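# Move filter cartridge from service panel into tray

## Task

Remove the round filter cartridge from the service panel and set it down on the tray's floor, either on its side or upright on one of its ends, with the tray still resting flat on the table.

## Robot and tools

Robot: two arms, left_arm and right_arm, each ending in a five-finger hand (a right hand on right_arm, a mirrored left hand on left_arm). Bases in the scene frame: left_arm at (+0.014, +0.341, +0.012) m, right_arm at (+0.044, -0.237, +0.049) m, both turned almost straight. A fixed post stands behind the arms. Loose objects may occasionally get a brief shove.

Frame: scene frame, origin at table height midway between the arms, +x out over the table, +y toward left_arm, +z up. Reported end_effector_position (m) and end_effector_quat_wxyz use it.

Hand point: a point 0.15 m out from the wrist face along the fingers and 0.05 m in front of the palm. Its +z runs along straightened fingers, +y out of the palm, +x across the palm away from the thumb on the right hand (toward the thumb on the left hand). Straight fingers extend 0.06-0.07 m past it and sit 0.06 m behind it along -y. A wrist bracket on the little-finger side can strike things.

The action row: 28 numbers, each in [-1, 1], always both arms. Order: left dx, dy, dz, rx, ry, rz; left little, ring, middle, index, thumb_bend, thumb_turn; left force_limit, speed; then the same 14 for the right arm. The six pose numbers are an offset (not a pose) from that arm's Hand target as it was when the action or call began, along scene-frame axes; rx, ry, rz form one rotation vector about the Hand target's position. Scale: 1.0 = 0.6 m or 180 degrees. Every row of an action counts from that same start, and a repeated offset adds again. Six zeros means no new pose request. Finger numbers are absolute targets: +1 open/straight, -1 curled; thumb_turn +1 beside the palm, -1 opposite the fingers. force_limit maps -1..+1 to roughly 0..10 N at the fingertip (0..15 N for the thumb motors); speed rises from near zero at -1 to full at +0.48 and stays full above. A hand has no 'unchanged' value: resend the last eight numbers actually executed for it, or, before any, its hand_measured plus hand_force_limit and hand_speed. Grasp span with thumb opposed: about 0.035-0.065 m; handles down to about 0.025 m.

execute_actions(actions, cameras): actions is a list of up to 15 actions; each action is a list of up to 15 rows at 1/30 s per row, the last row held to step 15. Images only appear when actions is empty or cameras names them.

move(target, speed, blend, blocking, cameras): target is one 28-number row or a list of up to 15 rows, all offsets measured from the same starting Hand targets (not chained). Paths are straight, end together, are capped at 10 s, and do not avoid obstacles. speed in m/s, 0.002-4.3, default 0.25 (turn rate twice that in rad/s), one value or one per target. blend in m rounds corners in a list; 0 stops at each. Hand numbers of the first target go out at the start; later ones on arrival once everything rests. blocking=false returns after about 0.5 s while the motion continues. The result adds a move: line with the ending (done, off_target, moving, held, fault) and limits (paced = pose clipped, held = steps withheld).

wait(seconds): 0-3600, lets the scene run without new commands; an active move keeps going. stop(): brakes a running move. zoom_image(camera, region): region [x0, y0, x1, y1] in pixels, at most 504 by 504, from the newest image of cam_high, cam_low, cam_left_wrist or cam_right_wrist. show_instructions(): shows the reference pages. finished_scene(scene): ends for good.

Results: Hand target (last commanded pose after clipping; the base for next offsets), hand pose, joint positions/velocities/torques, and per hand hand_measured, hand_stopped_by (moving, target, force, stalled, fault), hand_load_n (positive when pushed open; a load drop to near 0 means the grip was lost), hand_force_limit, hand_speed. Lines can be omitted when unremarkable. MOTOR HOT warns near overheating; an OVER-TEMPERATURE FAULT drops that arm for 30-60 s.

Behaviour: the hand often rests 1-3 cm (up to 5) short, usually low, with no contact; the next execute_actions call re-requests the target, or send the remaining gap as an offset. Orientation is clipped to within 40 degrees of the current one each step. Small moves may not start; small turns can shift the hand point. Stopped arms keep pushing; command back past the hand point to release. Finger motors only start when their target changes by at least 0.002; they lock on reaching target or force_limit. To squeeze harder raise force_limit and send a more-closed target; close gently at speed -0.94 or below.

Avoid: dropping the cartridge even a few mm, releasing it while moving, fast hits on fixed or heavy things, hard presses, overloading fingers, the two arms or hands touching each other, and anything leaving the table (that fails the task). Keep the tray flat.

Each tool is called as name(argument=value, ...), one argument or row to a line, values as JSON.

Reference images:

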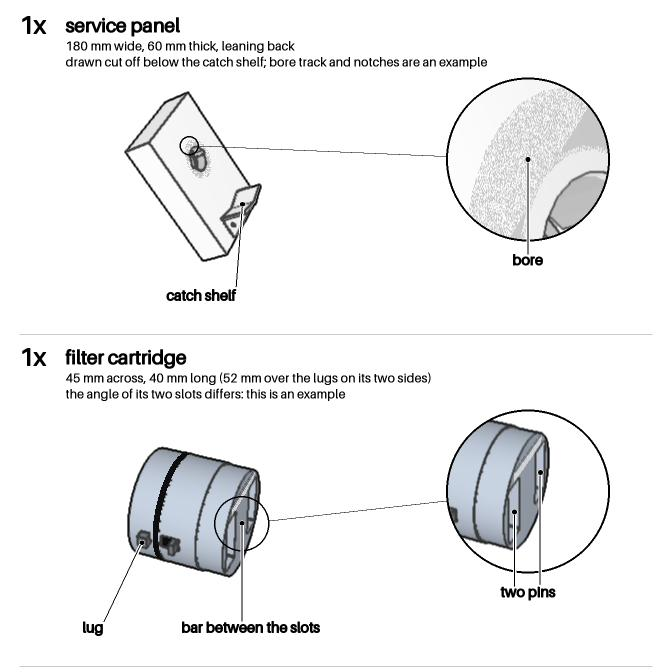

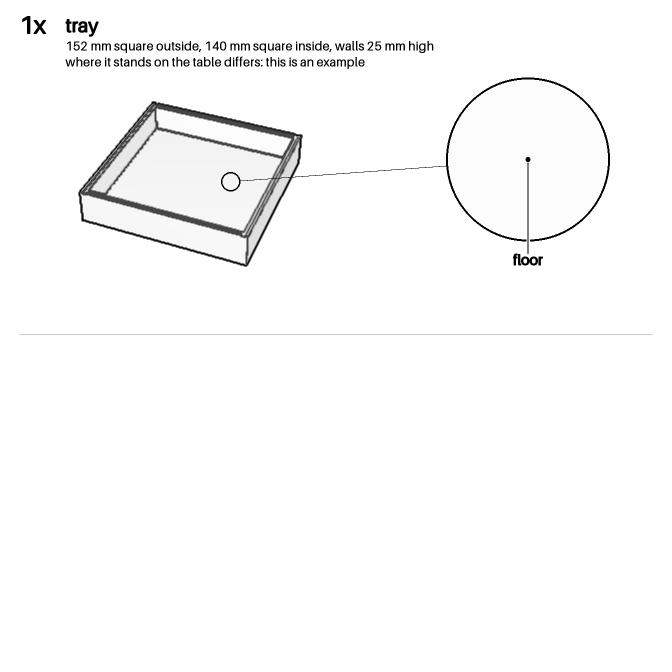

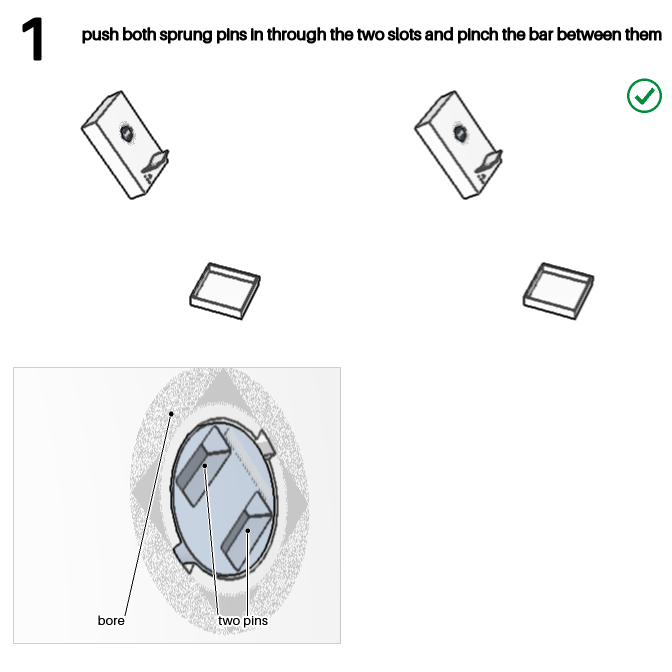

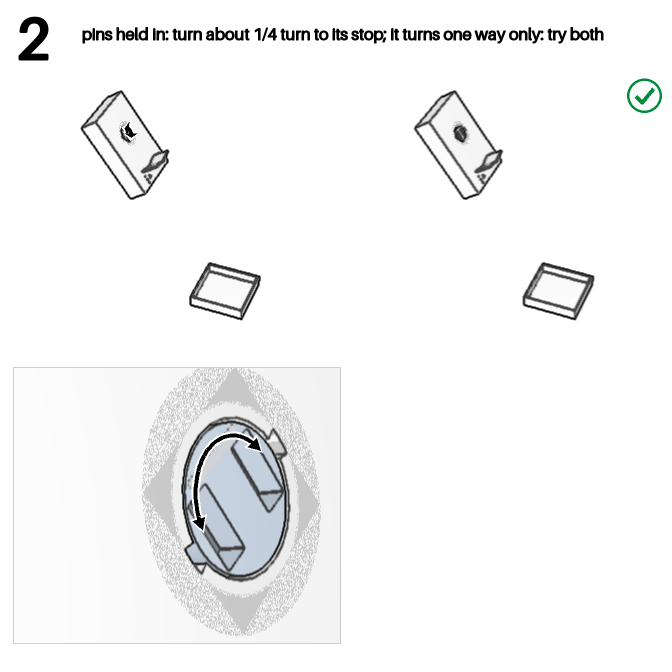

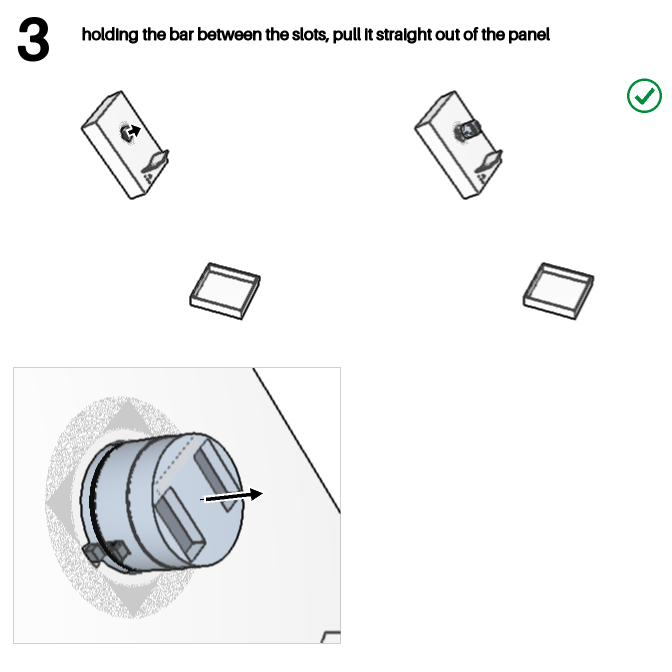

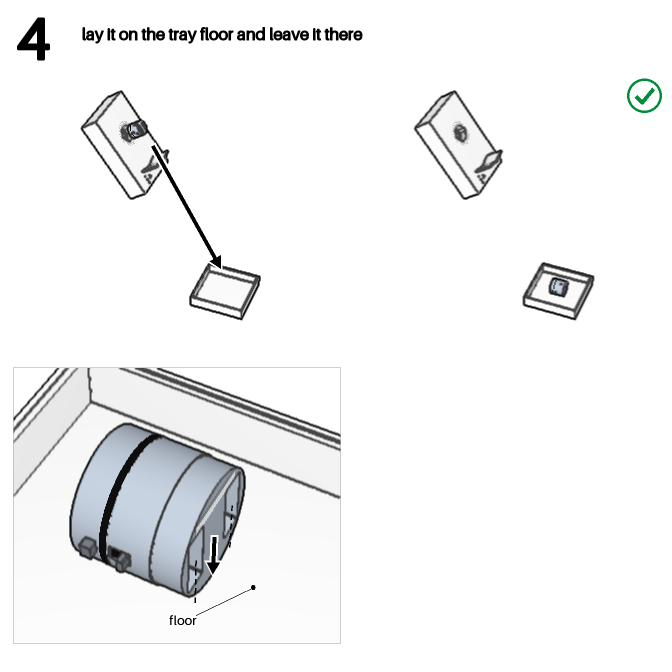

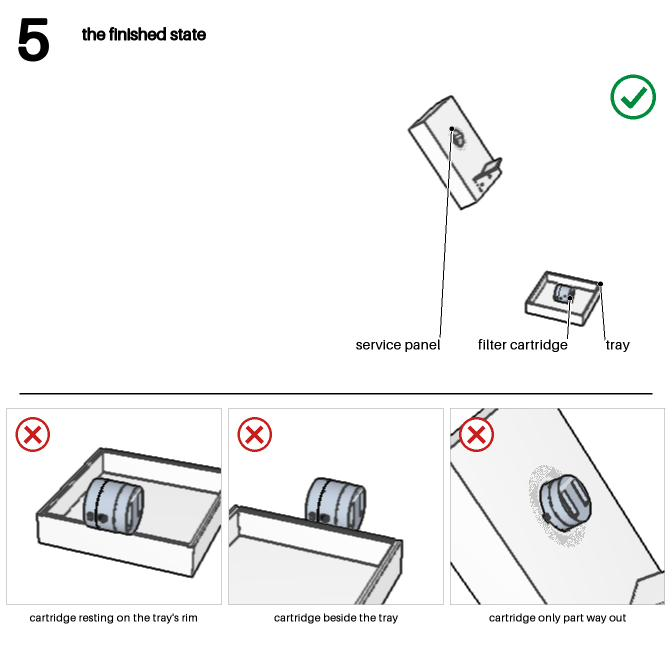

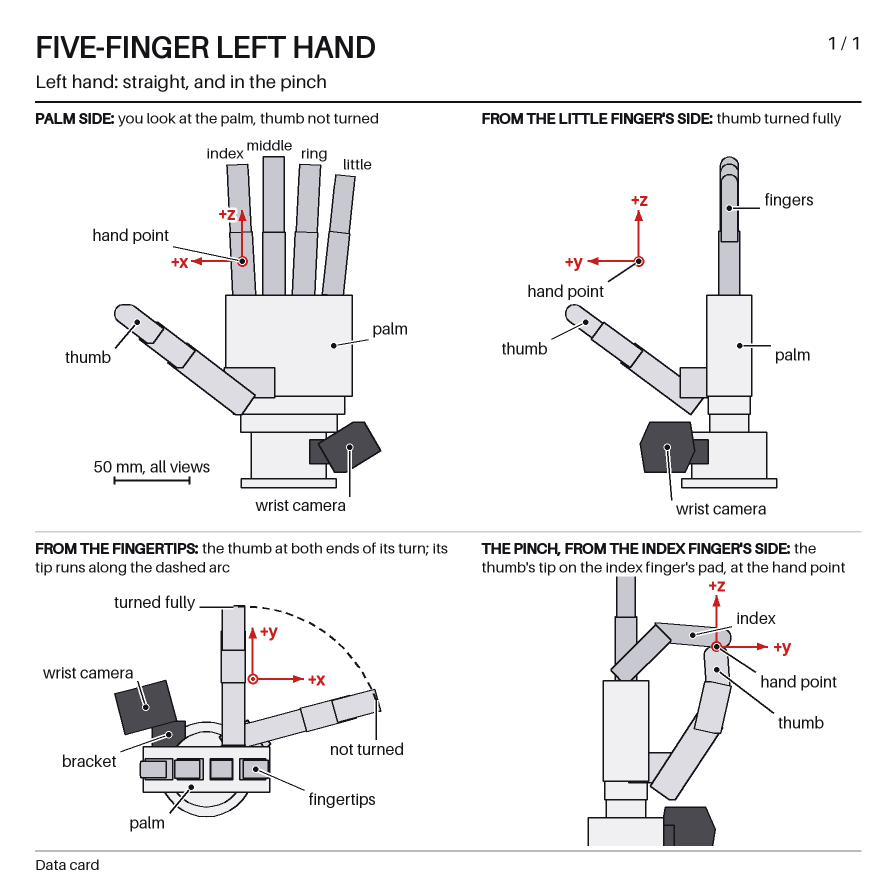

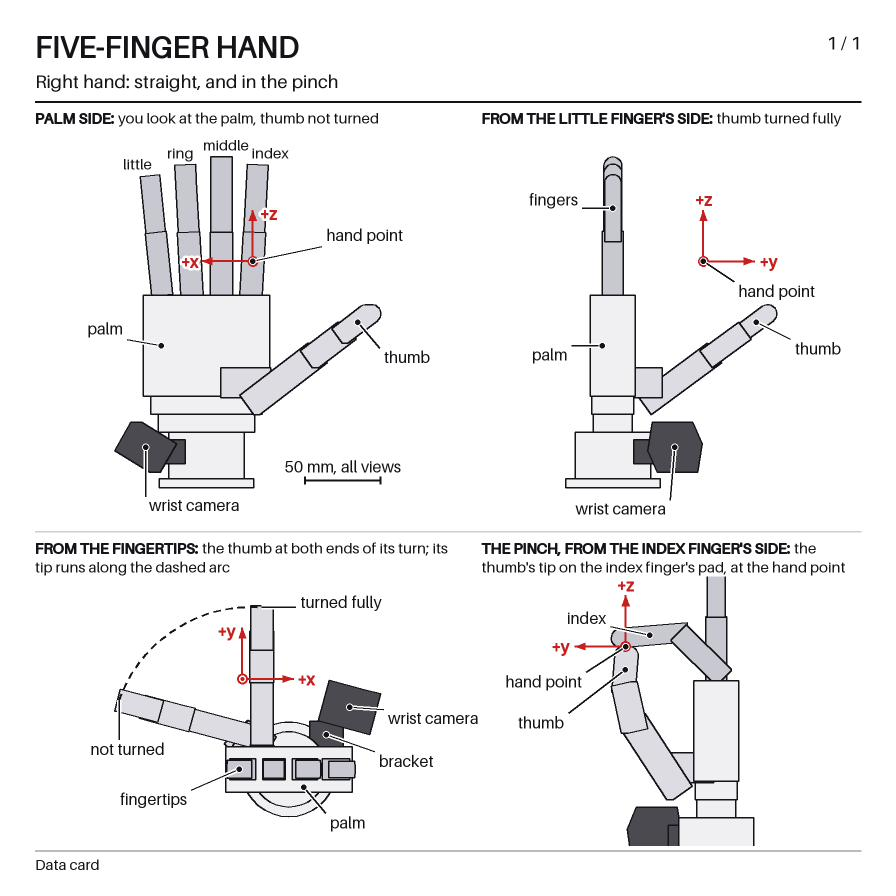

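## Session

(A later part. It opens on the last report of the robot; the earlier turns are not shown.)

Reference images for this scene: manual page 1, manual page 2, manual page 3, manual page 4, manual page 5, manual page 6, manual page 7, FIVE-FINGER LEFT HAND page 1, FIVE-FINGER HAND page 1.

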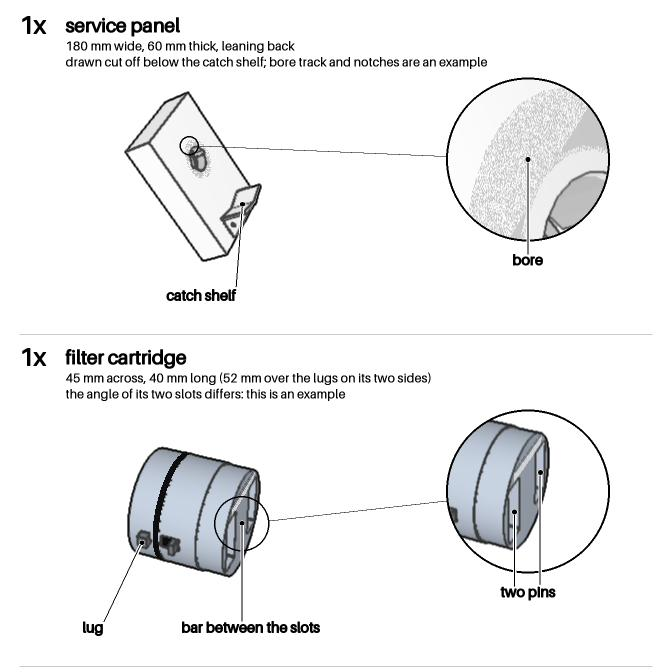

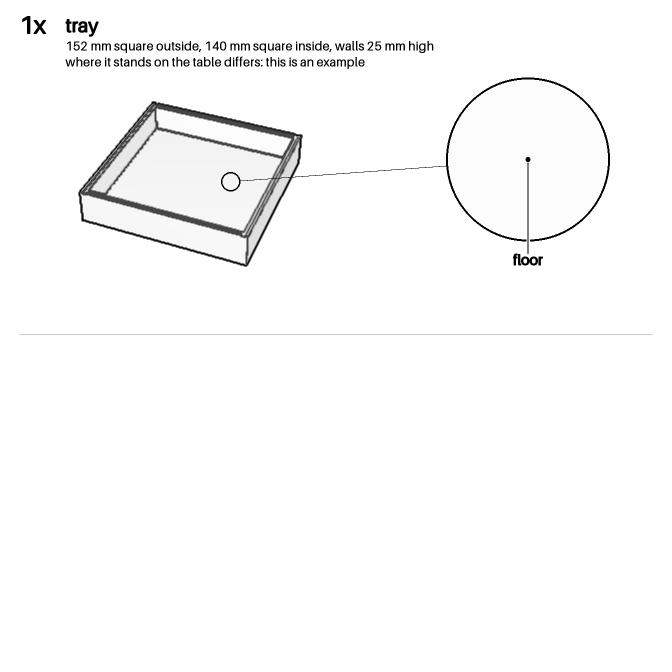

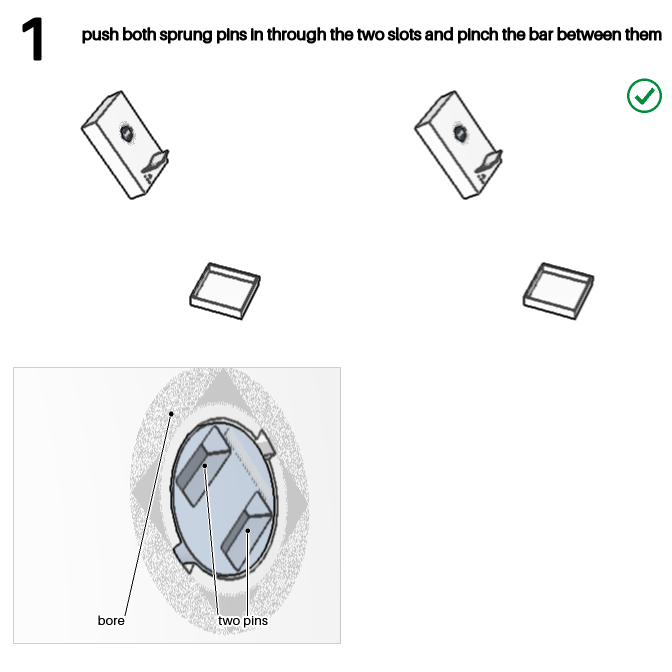

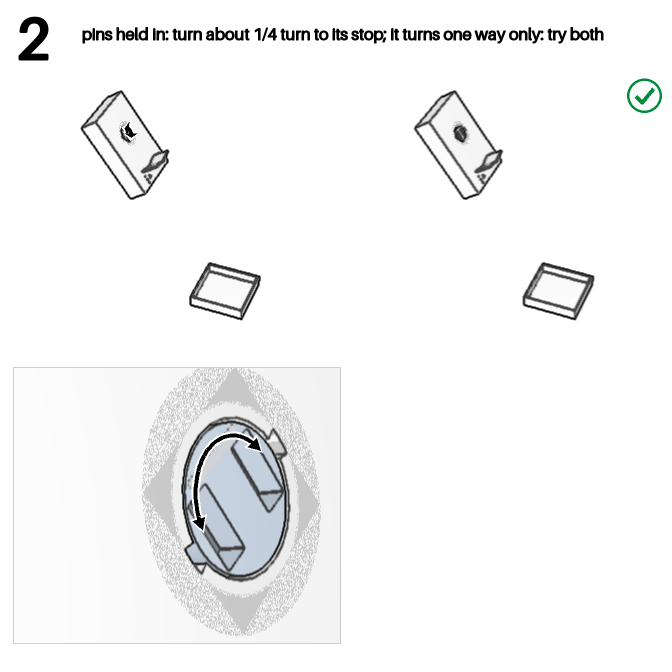

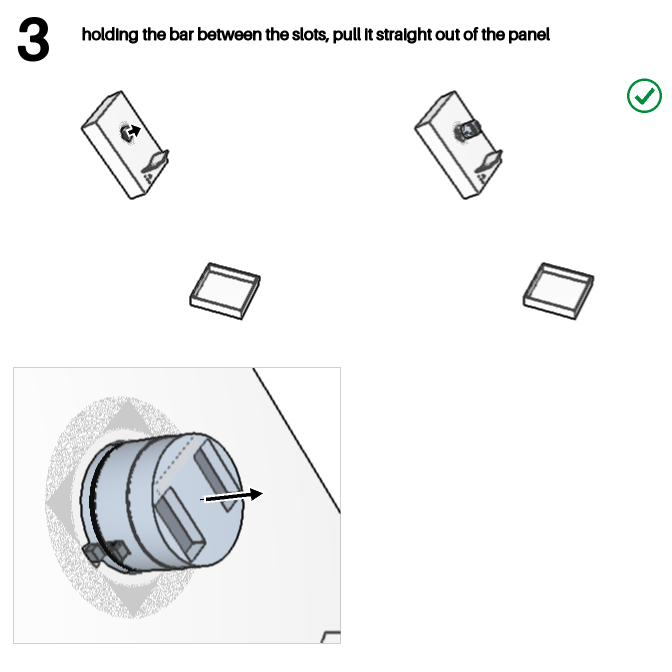

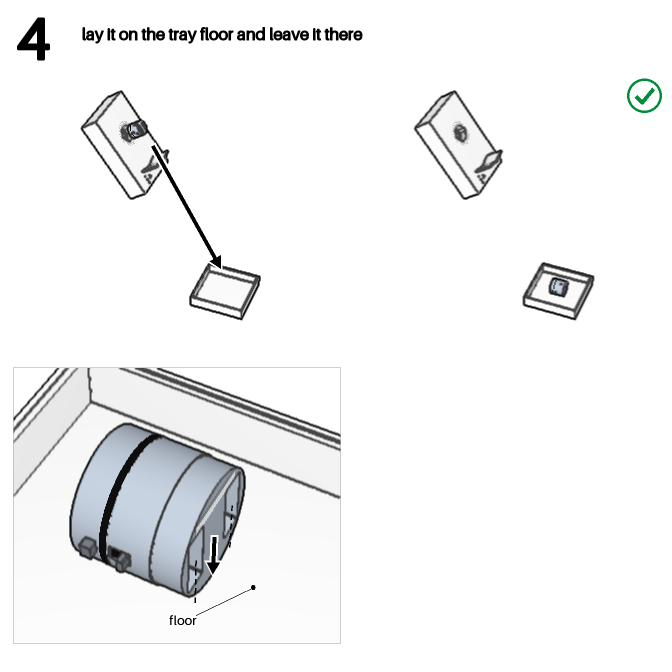

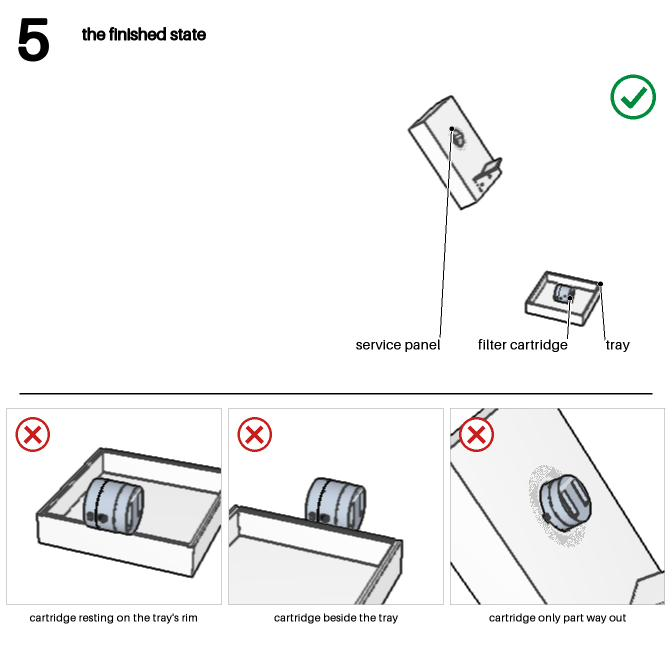

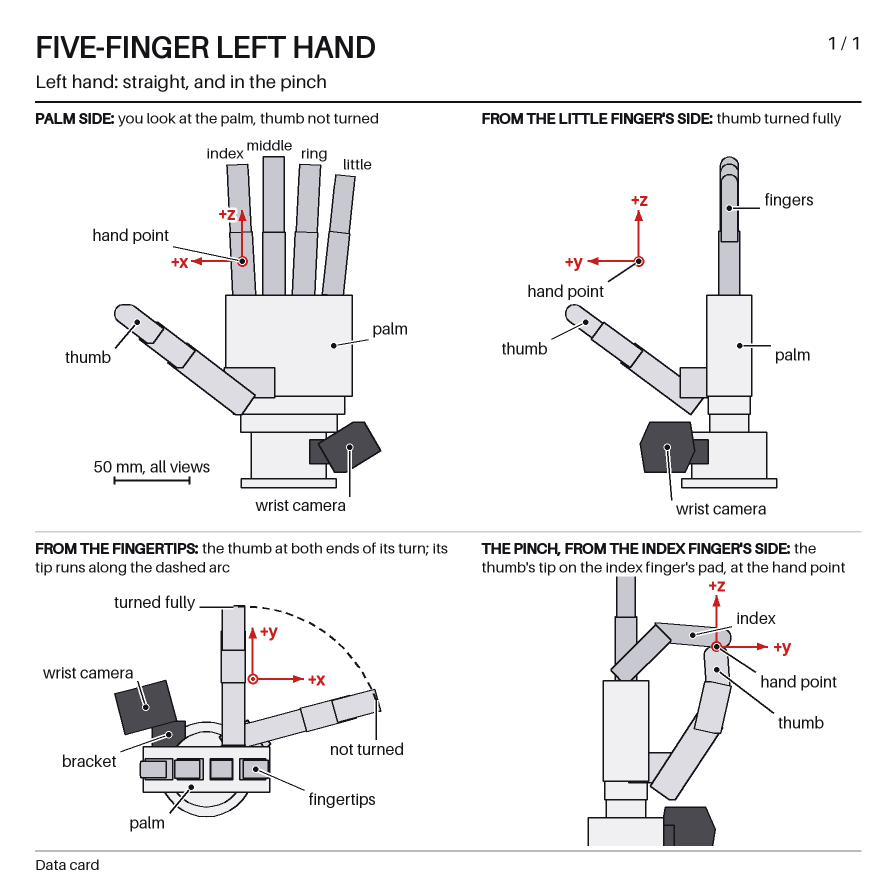

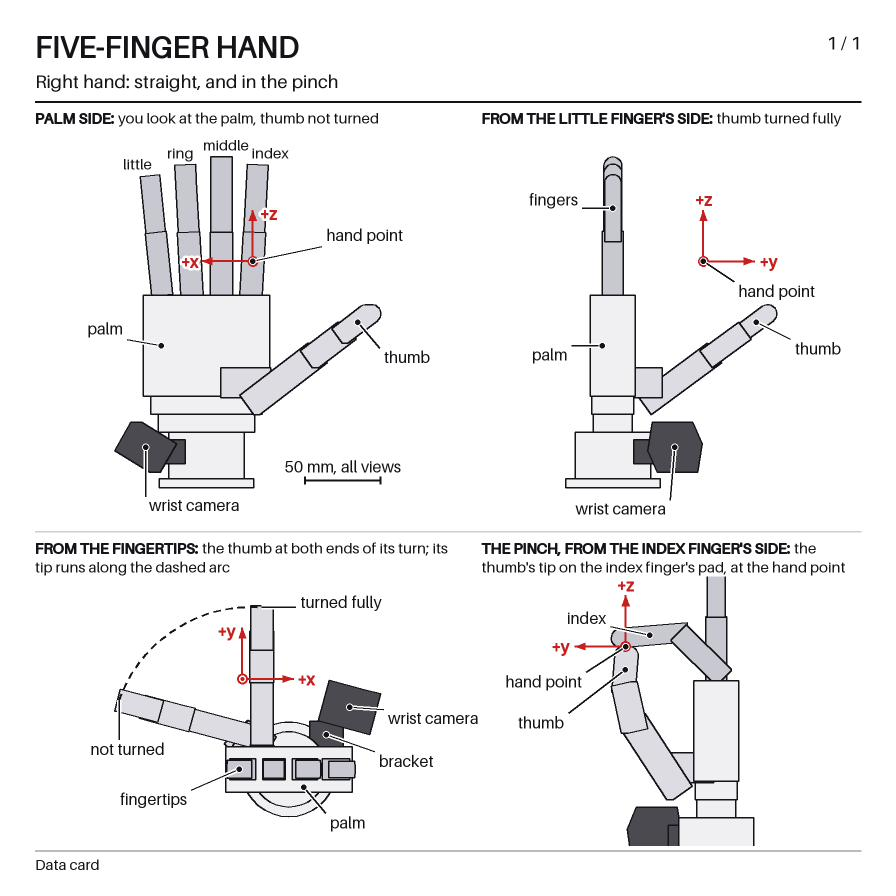

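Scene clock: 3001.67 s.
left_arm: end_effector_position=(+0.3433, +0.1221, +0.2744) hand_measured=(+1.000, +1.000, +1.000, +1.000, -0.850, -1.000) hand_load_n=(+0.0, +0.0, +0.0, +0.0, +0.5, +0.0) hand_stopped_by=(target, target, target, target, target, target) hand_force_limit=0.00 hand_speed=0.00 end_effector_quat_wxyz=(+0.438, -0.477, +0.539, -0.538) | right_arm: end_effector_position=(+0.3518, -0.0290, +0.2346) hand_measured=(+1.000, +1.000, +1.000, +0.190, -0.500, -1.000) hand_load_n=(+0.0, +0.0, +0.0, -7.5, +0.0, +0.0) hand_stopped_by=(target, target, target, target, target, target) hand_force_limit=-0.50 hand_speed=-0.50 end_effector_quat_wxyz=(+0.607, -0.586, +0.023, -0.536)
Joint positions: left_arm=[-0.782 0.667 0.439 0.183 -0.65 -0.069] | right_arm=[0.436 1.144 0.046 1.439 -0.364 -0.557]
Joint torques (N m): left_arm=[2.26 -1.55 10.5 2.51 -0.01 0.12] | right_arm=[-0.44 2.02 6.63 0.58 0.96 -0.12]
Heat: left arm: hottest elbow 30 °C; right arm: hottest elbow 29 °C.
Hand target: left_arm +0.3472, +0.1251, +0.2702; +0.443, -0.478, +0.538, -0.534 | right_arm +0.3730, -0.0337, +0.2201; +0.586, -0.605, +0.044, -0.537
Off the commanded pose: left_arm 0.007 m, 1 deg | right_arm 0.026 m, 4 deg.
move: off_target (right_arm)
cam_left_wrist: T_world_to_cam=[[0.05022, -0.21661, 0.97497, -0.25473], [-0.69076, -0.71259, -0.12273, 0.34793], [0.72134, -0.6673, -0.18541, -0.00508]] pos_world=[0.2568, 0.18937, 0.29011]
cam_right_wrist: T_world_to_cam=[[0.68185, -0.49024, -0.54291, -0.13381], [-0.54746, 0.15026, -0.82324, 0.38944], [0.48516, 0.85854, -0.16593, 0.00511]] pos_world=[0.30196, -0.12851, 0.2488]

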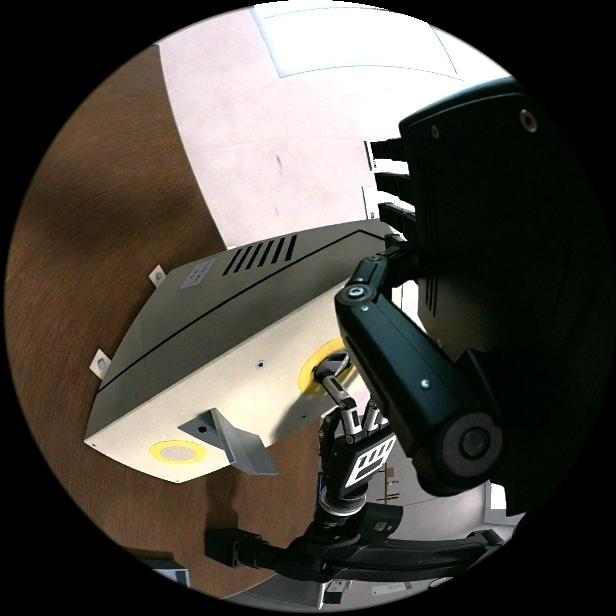

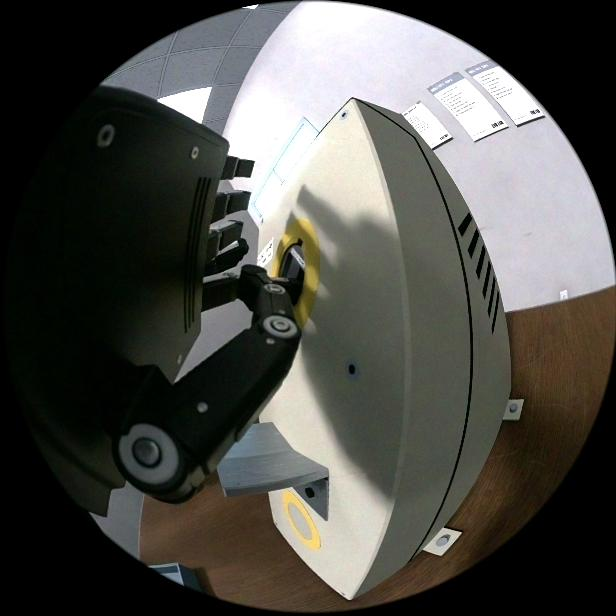

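move(
  target=[
    [0,0,0,0,0,0,1,1,1,1,-0.85,-1,0,0.0,-0.041,0,0.0287,0,0,0,1,1,1,0.19,-0.5,-1,-0.5,-0.5],
    [0,0,0,0,0,0,1,1,1,1,-0.85,-1,0,0.0,-0.0375,-0.0057,0.0337,0,0,0,1,1,1,0.19,-0.5,-1,-0.5,-0.5],
  ],
  speed=0.06,
  cameras=["cam_left_wrist","cam_right_wrist"],
)

zoom_image(
  camera="cam_left_wrist",
  region=[312, 350, 352, 390],
)

zoom_image(
  camera="cam_right_wrist",
  region=[275, 250, 335, 310],
)

Scene clock: 3020.80 s.
left_arm: end_effector_position=(+0.3433, +0.1221, +0.2744) hand_measured=(+1.000, +1.000, +1.000, +1.000, -0.850, -1.000) hand_load_n=(+0.0, +0.0, -0.5, +0.0, +0.0, +0.0) hand_stopped_by=(target, target, target, target, target, target) hand_force_limit=0.00 hand_speed=0.00 end_effector_quat_wxyz=(+0.438, -0.477, +0.539, -0.538) | right_arm: end_effector_position=(+0.3454, -0.0341, +0.2384) hand_measured=(+1.000, +1.000, +1.000, +0.190, -0.500, -1.000) hand_load_n=(+0.0, +0.0, +0.0, +1.5, +0.0, +0.0) hand_stopped_by=(target, target, target, target, target, target) hand_force_limit=-0.50 hand_speed=-0.50 end_effector_quat_wxyz=(+0.593, -0.604, +0.044, -0.531)
Joint positions: left_arm=[-0.782 0.667 0.439 0.183 -0.65 -0.069] | right_arm=[0.462 0.901 0.044 1.141 -0.305 -0.569]
Joint torques (N m): left_arm=[2.26 -1.55 10.5 2.59 -0.01 0.12] | right_arm=[0.26 -1.2 6.76 1.47 0.01 -0.13]
Heat: left arm: hottest elbow 30 °C; right arm: hottest elbow 29 °C.
Hand target: left_arm +0.3472, +0.1251, +0.2702; +0.443, -0.478, +0.538, -0.534 | right_arm +0.3505, -0.0371, +0.2404; +0.586, -0.605, +0.044, -0.537
Off the commanded pose: left_arm 0.007 m, 1 deg | right_arm 0.006 m, 1 deg.
move: done
cam_left_wrist: T_world_to_cam=[[0.05022, -0.21661, 0.97497, -0.25473], [-0.69076, -0.71259, -0.12273, 0.34793], [0.72134, -0.6673, -0.18541, -0.00508]] pos_world=[0.2568, 0.18937, 0.29011]
cam_right_wrist: T_world_to_cam=[[0.63707, -0.52024, -0.56877, -0.10938], [-0.58374, 0.15625, -0.79676, 0.39618], [0.50338, 0.83961, -0.20414, 0.01544]] pos_world=[0.29318, -0.13177, 0.2566]

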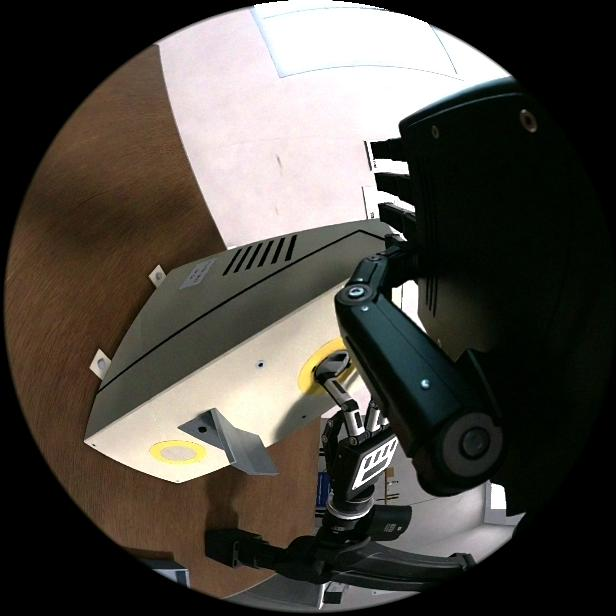

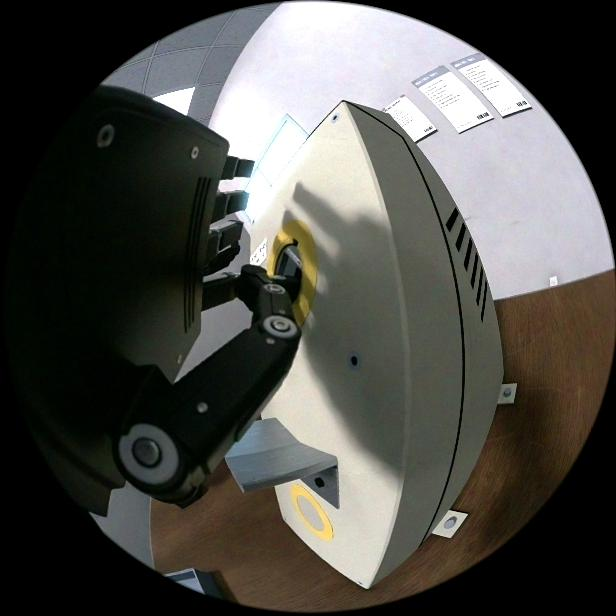

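Scaled by 12.600 from the camera's image (finer frame: 880x880).

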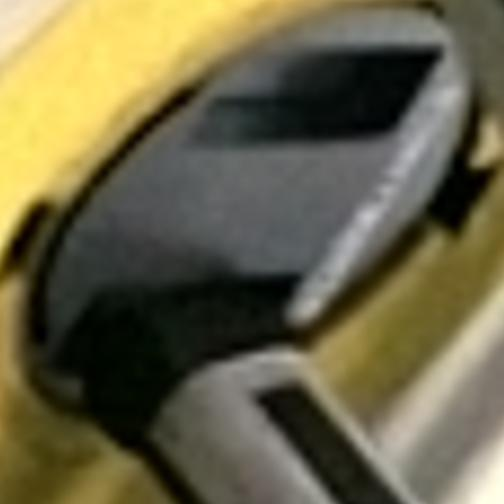

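Scaled by 8.400 from the camera's image (finer frame: 880x880).

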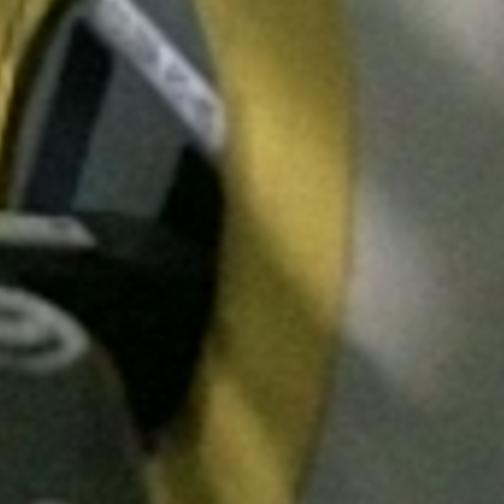

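move(
  target=[
    [0,0,0,0,0,0,1,1,1,1,-0.85,-1,0,0.0,0,0.0083,0,0,0,0,1,1,1,0.19,-0.5,-1,-0.5,-0.5],
    [0,0,0,0,0,0,1,1,1,1,-0.85,-1,0,0.0,0.0155,0.0058,-0.018,0,0,0,1,1,1,0.19,-0.5,-1,-0.5,-0.5],
  ],
  speed=0.05,
  cameras=["cam_left_wrist"],
)

zoom_image(
  camera="cam_left_wrist",
  region=[312, 350, 352, 390],
)

Scene clock: 3093.73 s.
left_arm: end_effector_position=(+0.3433, +0.1221, +0.2744) hand_measured=(+1.000, +1.000, +1.000, +1.000, -0.850, -1.000) hand_load_n=(+0.0, +0.0, +0.0, -0.5, +0.0, +0.0) hand_stopped_by=(target, target, target, target, target, target) hand_force_limit=0.00 hand_speed=0.00 end_effector_quat_wxyz=(+0.438, -0.477, +0.539, -0.538) | right_arm: end_effector_position=(+0.3486, -0.0301, +0.2362) hand_measured=(+1.000, +1.000, +1.000, +0.190, -0.500, -1.000) hand_load_n=(+0.0, +0.0, +0.0, -1.0, +0.0, +0.5) hand_stopped_by=(target, target, target, target, target, target) hand_force_limit=-0.50 hand_speed=-0.50 end_effector_quat_wxyz=(+0.599, -0.596, +0.035, -0.535)
Joint positions: left_arm=[-0.782 0.667 0.439 0.183 -0.65 -0.069] | right_arm=[0.462 1.019 0.044 1.284 -0.318 -0.571]
Joint torques (N m): left_arm=[2.32 -1.55 10.48 2.55 -0.02 0.12] | right_arm=[-0.09 1.26 6.58 1.65 0.35 -0.08]
Heat: left arm: hottest elbow 30 °C; right arm: hottest elbow 28 °C.
Hand target: left_arm +0.3472, +0.1251, +0.2702; +0.443, -0.478, +0.538, -0.534 | right_arm +0.3598, -0.0336, +0.2296; +0.586, -0.605, +0.044, -0.537
Off the commanded pose: left_arm 0.007 m, 1 deg | right_arm 0.013 m, 2 deg.
move: off_target (right_arm)
cam_left_wrist: T_world_to_cam=[[0.05022, -0.21661, 0.97497, -0.25473], [-0.69076, -0.71259, -0.12273, 0.34793], [0.72134, -0.6673, -0.18541, -0.00508]] pos_world=[0.2568, 0.18937, 0.29011]

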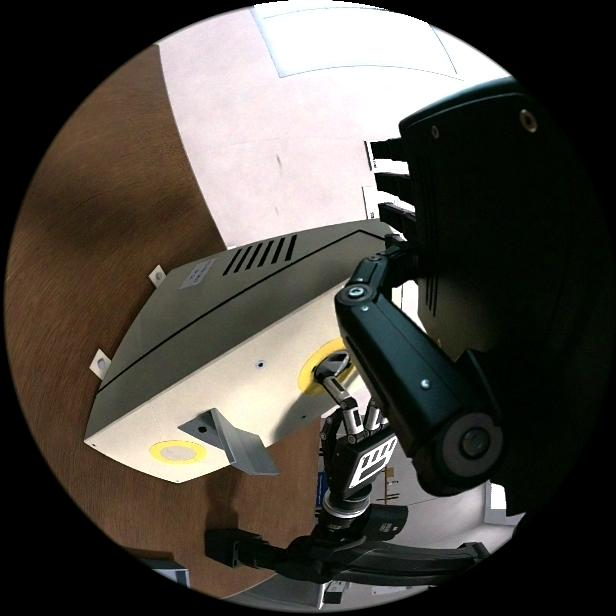

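Scaled by 12.600 from the camera's image (finer frame: 880x880).

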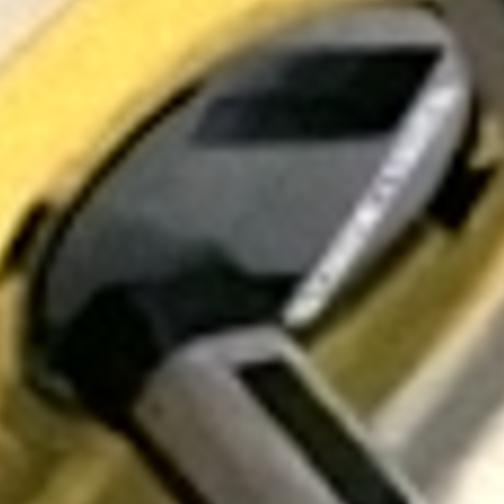

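move(
  target=[
    [0,0,0,0,0,0,1,1,1,1,-0.85,-1,0,0.0,-0.0765,0.0025,0.0503,-0.0116,0.019,-0.0166,1,1,1,0.19,-0.5,-1,-0.5,-0.5],
    [0,0,0,0,0,0,1,1,1,1,-0.85,-1,0,0.0,-0.0765,0.0025,0.0503,-0.0116,0.019,-0.0166,1,1,1,0.25,-0.5,-1,-0.5,-0.5],
  ],
  speed=0.1,
  cameras=["cam_left_wrist","cam_right_wrist","cam_high"],
)

Scene clock: 3257.90 s.
left_arm: end_effector_position=(+0.3433, +0.1221, +0.2744) hand_measured=(+1.000, +1.000, +1.000, +1.000, -0.850, -1.000) hand_load_n=(-0.5, +0.0, +0.0, +0.0, +0.0, +0.0) hand_stopped_by=(target, target, target, target, target, target) hand_force_limit=0.00 hand_speed=0.00 end_effector_quat_wxyz=(+0.438, -0.477, +0.539, -0.538) | right_arm: end_effector_position=(+0.3089, -0.0370, +0.2314) hand_measured=(+1.000, +1.000, +1.000, +0.250, -0.500, -1.000) hand_load_n=(+0.0, +0.0, +0.0, +0.0, +0.0, +0.0) hand_stopped_by=(target, target, target, target, target, target) hand_force_limit=-0.50 hand_speed=-0.50 end_effector_quat_wxyz=(-0.552, +0.645, -0.075, +0.522)
Joint positions: left_arm=[-0.782 0.667 0.439 0.183 -0.65 -0.069] | right_arm=[0.673 0.391 0.041 0.506 -0.036 -0.636]
Joint torques (N m): left_arm=[2.26 -1.55 10.48 2.54 -0.01 0.11] | right_arm=[1.79 1.38 11.7 1.81 0.1 -0.11]
Heat: left arm: hottest elbow 30 °C; right arm: hottest elbow 28 °C.
Hand target: left_arm +0.3472, +0.1251, +0.2702; +0.443, -0.478, +0.538, -0.534 | right_arm +0.3139, -0.0321, +0.2598; -0.559, +0.630, -0.068, +0.534
Off the commanded pose: left_arm 0.007 m, 1 deg | right_arm 0.029 m, 3 deg.
move: off_target (right_arm); target 2's new numbers were sent with right_arm's hand 0.029 m and 3 deg from that target
cam_left_wrist: T_world_to_cam=[[0.05022, -0.21661, 0.97497, -0.25473], [-0.69076, -0.71259, -0.12273, 0.34793], [0.72134, -0.6673, -0.18541, -0.00508]] pos_world=[0.2568, 0.18937, 0.29011]
cam_right_wrist: T_world_to_cam=[[0.54435, -0.59797, -0.58831, -0.0612], [-0.64729, 0.14666, -0.748, 0.37776], [0.53356, 0.78799, -0.30723, 0.04751]] pos_world=[0.25249, -0.12943, 0.26115]
Images, in order (width x height): cam_high 896x504, cam_left_wrist 616x616, cam_right_wrist 616x616.

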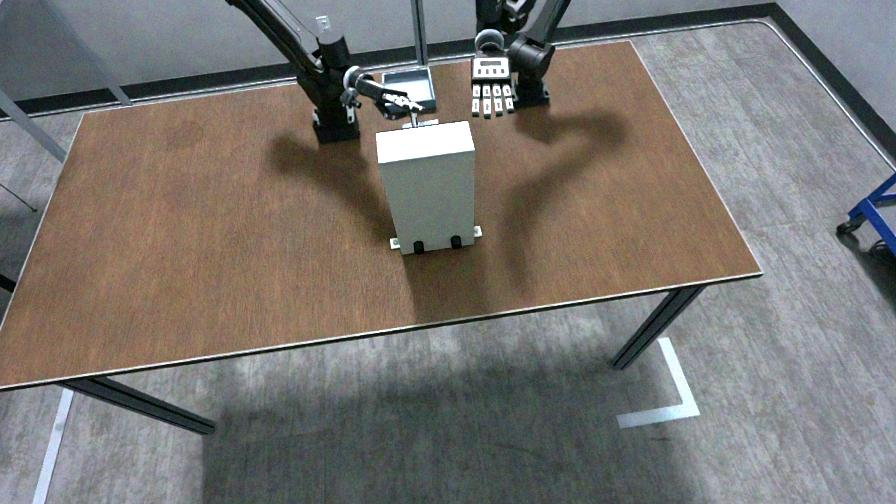

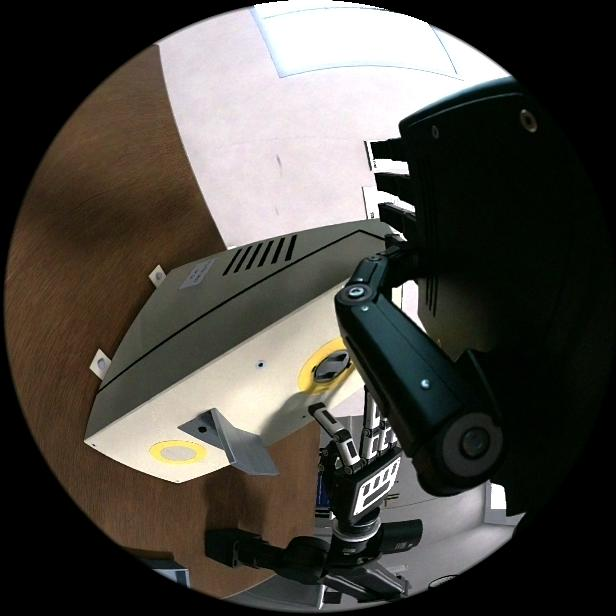

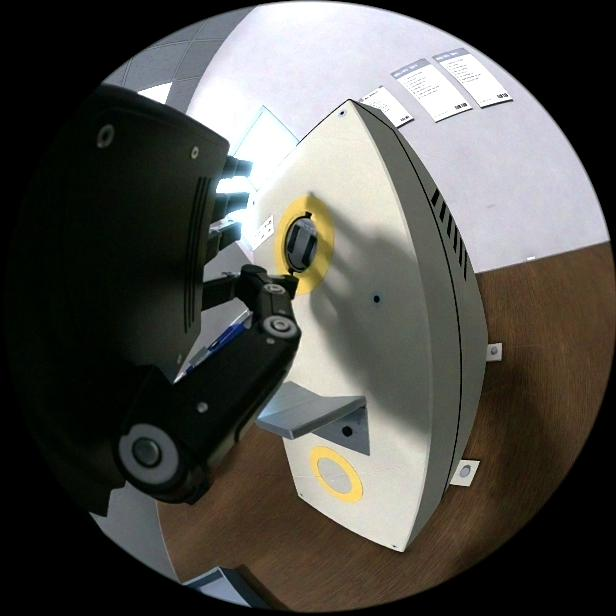

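move(
  target=[
    [-0.212,0.0582,0.0997,0,0,0,1,1,1,1,1,-1,0.2,0.0,0,0,0,0,0,0,1,1,1,0.25,-0.5,-1,-0.5,-0.5],
    [-0.162,-0.0418,0.283,0.6991,0.0203,-0.2438,-1,-1,-1,1,1,-1,0.2,0.0,0,0,0,0,0,0,1,1,1,0.25,-0.5,-1,-0.5,-0.5],
  ],
  speed=0.25,
  cameras=["cam_left_wrist","cam_right_wrist","cam_high"],
)

Scene clock: 3297.50 s.
left_arm: end_effector_position=(+0.2515, +0.1100, +0.4261) hand_measured=(-1.000, -1.000, -1.000, +1.000, +1.000, -1.000) hand_load_n=(+0.0, +0.0, +0.0, +0.0, +0.0, +0.0) hand_stopped_by=(target, target, target, target, target, target) hand_force_limit=0.20 hand_speed=0.00 end_effector_quat_wxyz=(+0.410, +0.338, +0.835, +0.140) | right_arm: end_effector_position=(+0.3089, -0.0370, +0.2314) hand_measured=(+1.000, +1.000, +1.000, +0.250, -0.500, -1.000) hand_load_n=(+0.0, +0.0, +0.0, +0.0, +0.0, +0.0) hand_stopped_by=(target, target, target, target, target, target) hand_force_limit=-0.50 hand_speed=-0.50 end_effector_quat_wxyz=(-0.552, +0.645, -0.075, +0.522)
Joint positions: left_arm=[-1.29 1.073 1.328 -1.466 -0.84 1.182] | right_arm=[0.673 0.391 0.041 0.506 -0.036 -0.636]
Joint torques (N m): left_arm=[0.15 -5.25 14.05 0.18 -0.94 0.13] | right_arm=[1.9 1.38 11.7 1.85 0.09 -0.11]
Heat: left arm: hottest elbow 31 °C; right arm: hottest elbow 35 °C.
Hand target: left_arm +0.2501, +0.1001, +0.4400; +0.415, +0.343, +0.832, +0.133 | right_arm +0.3139, -0.0321, +0.2598; -0.559, +0.630, -0.068, +0.534
Off the commanded pose: left_arm 0.017 m, 1 deg | right_arm 0.029 m, 3 deg.
move: off_target (left_arm); target 2's new numbers were sent with left_arm's hand 0.017 m and 1 deg from that target
cam_left_wrist: T_world_to_cam=[[-0.50507, -0.54314, -0.67075, 0.47616], [-0.70963, 0.70368, -0.03546, 0.10629], [0.49125, 0.45807, -0.74084, 0.25188]] pos_world=[0.19218, 0.06845, 0.50976]
cam_right_wrist: T_world_to_cam=[[0.54435, -0.59797, -0.58831, -0.0612], [-0.64729, 0.14666, -0.748, 0.37776], [0.53356, 0.78799, -0.30723, 0.04751]] pos_world=[0.25249, -0.12943, 0.26115]
Images, in order (width x height): cam_high 896x504, cam_left_wrist 616x616, cam_right_wrist 616x616.

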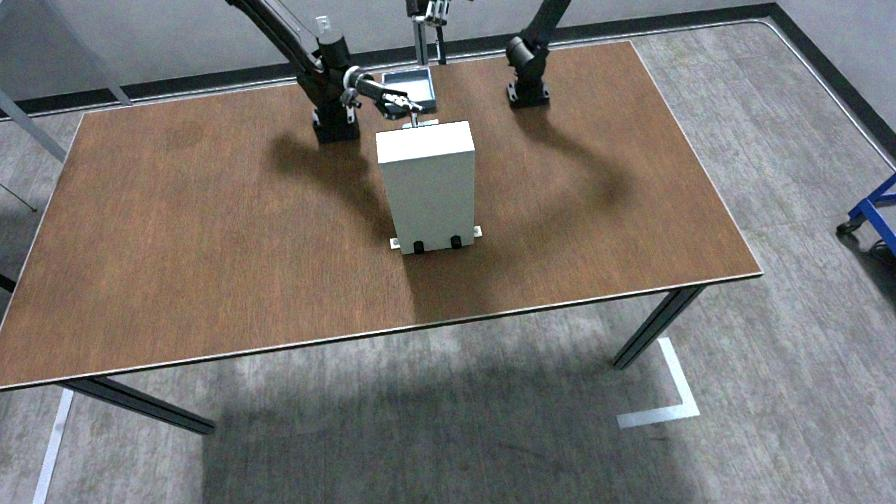

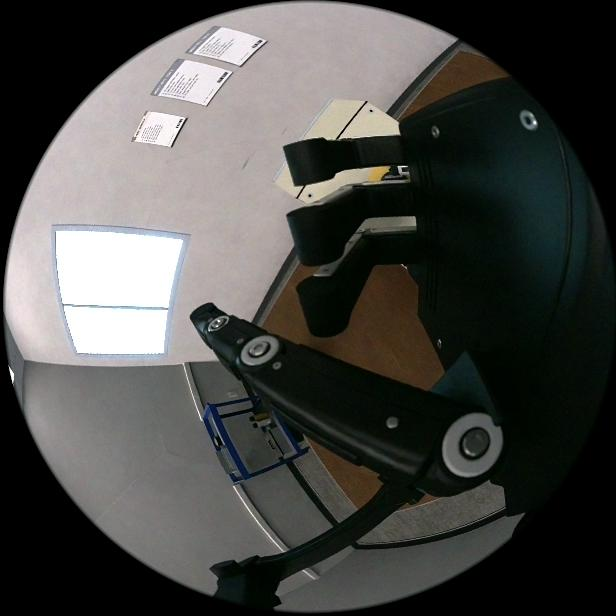

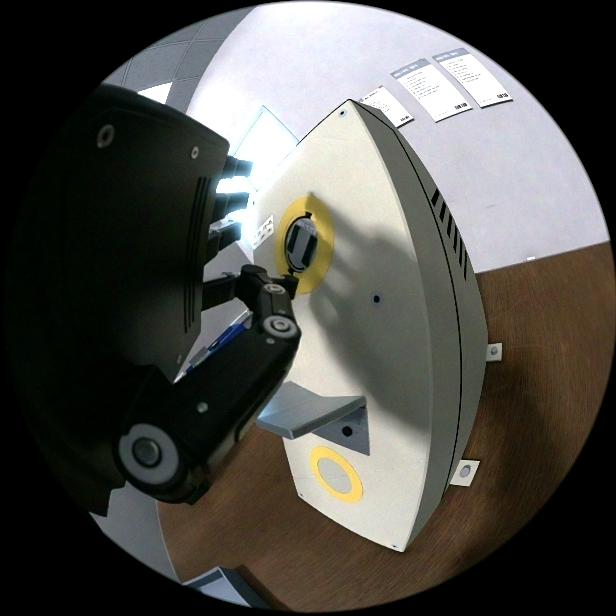

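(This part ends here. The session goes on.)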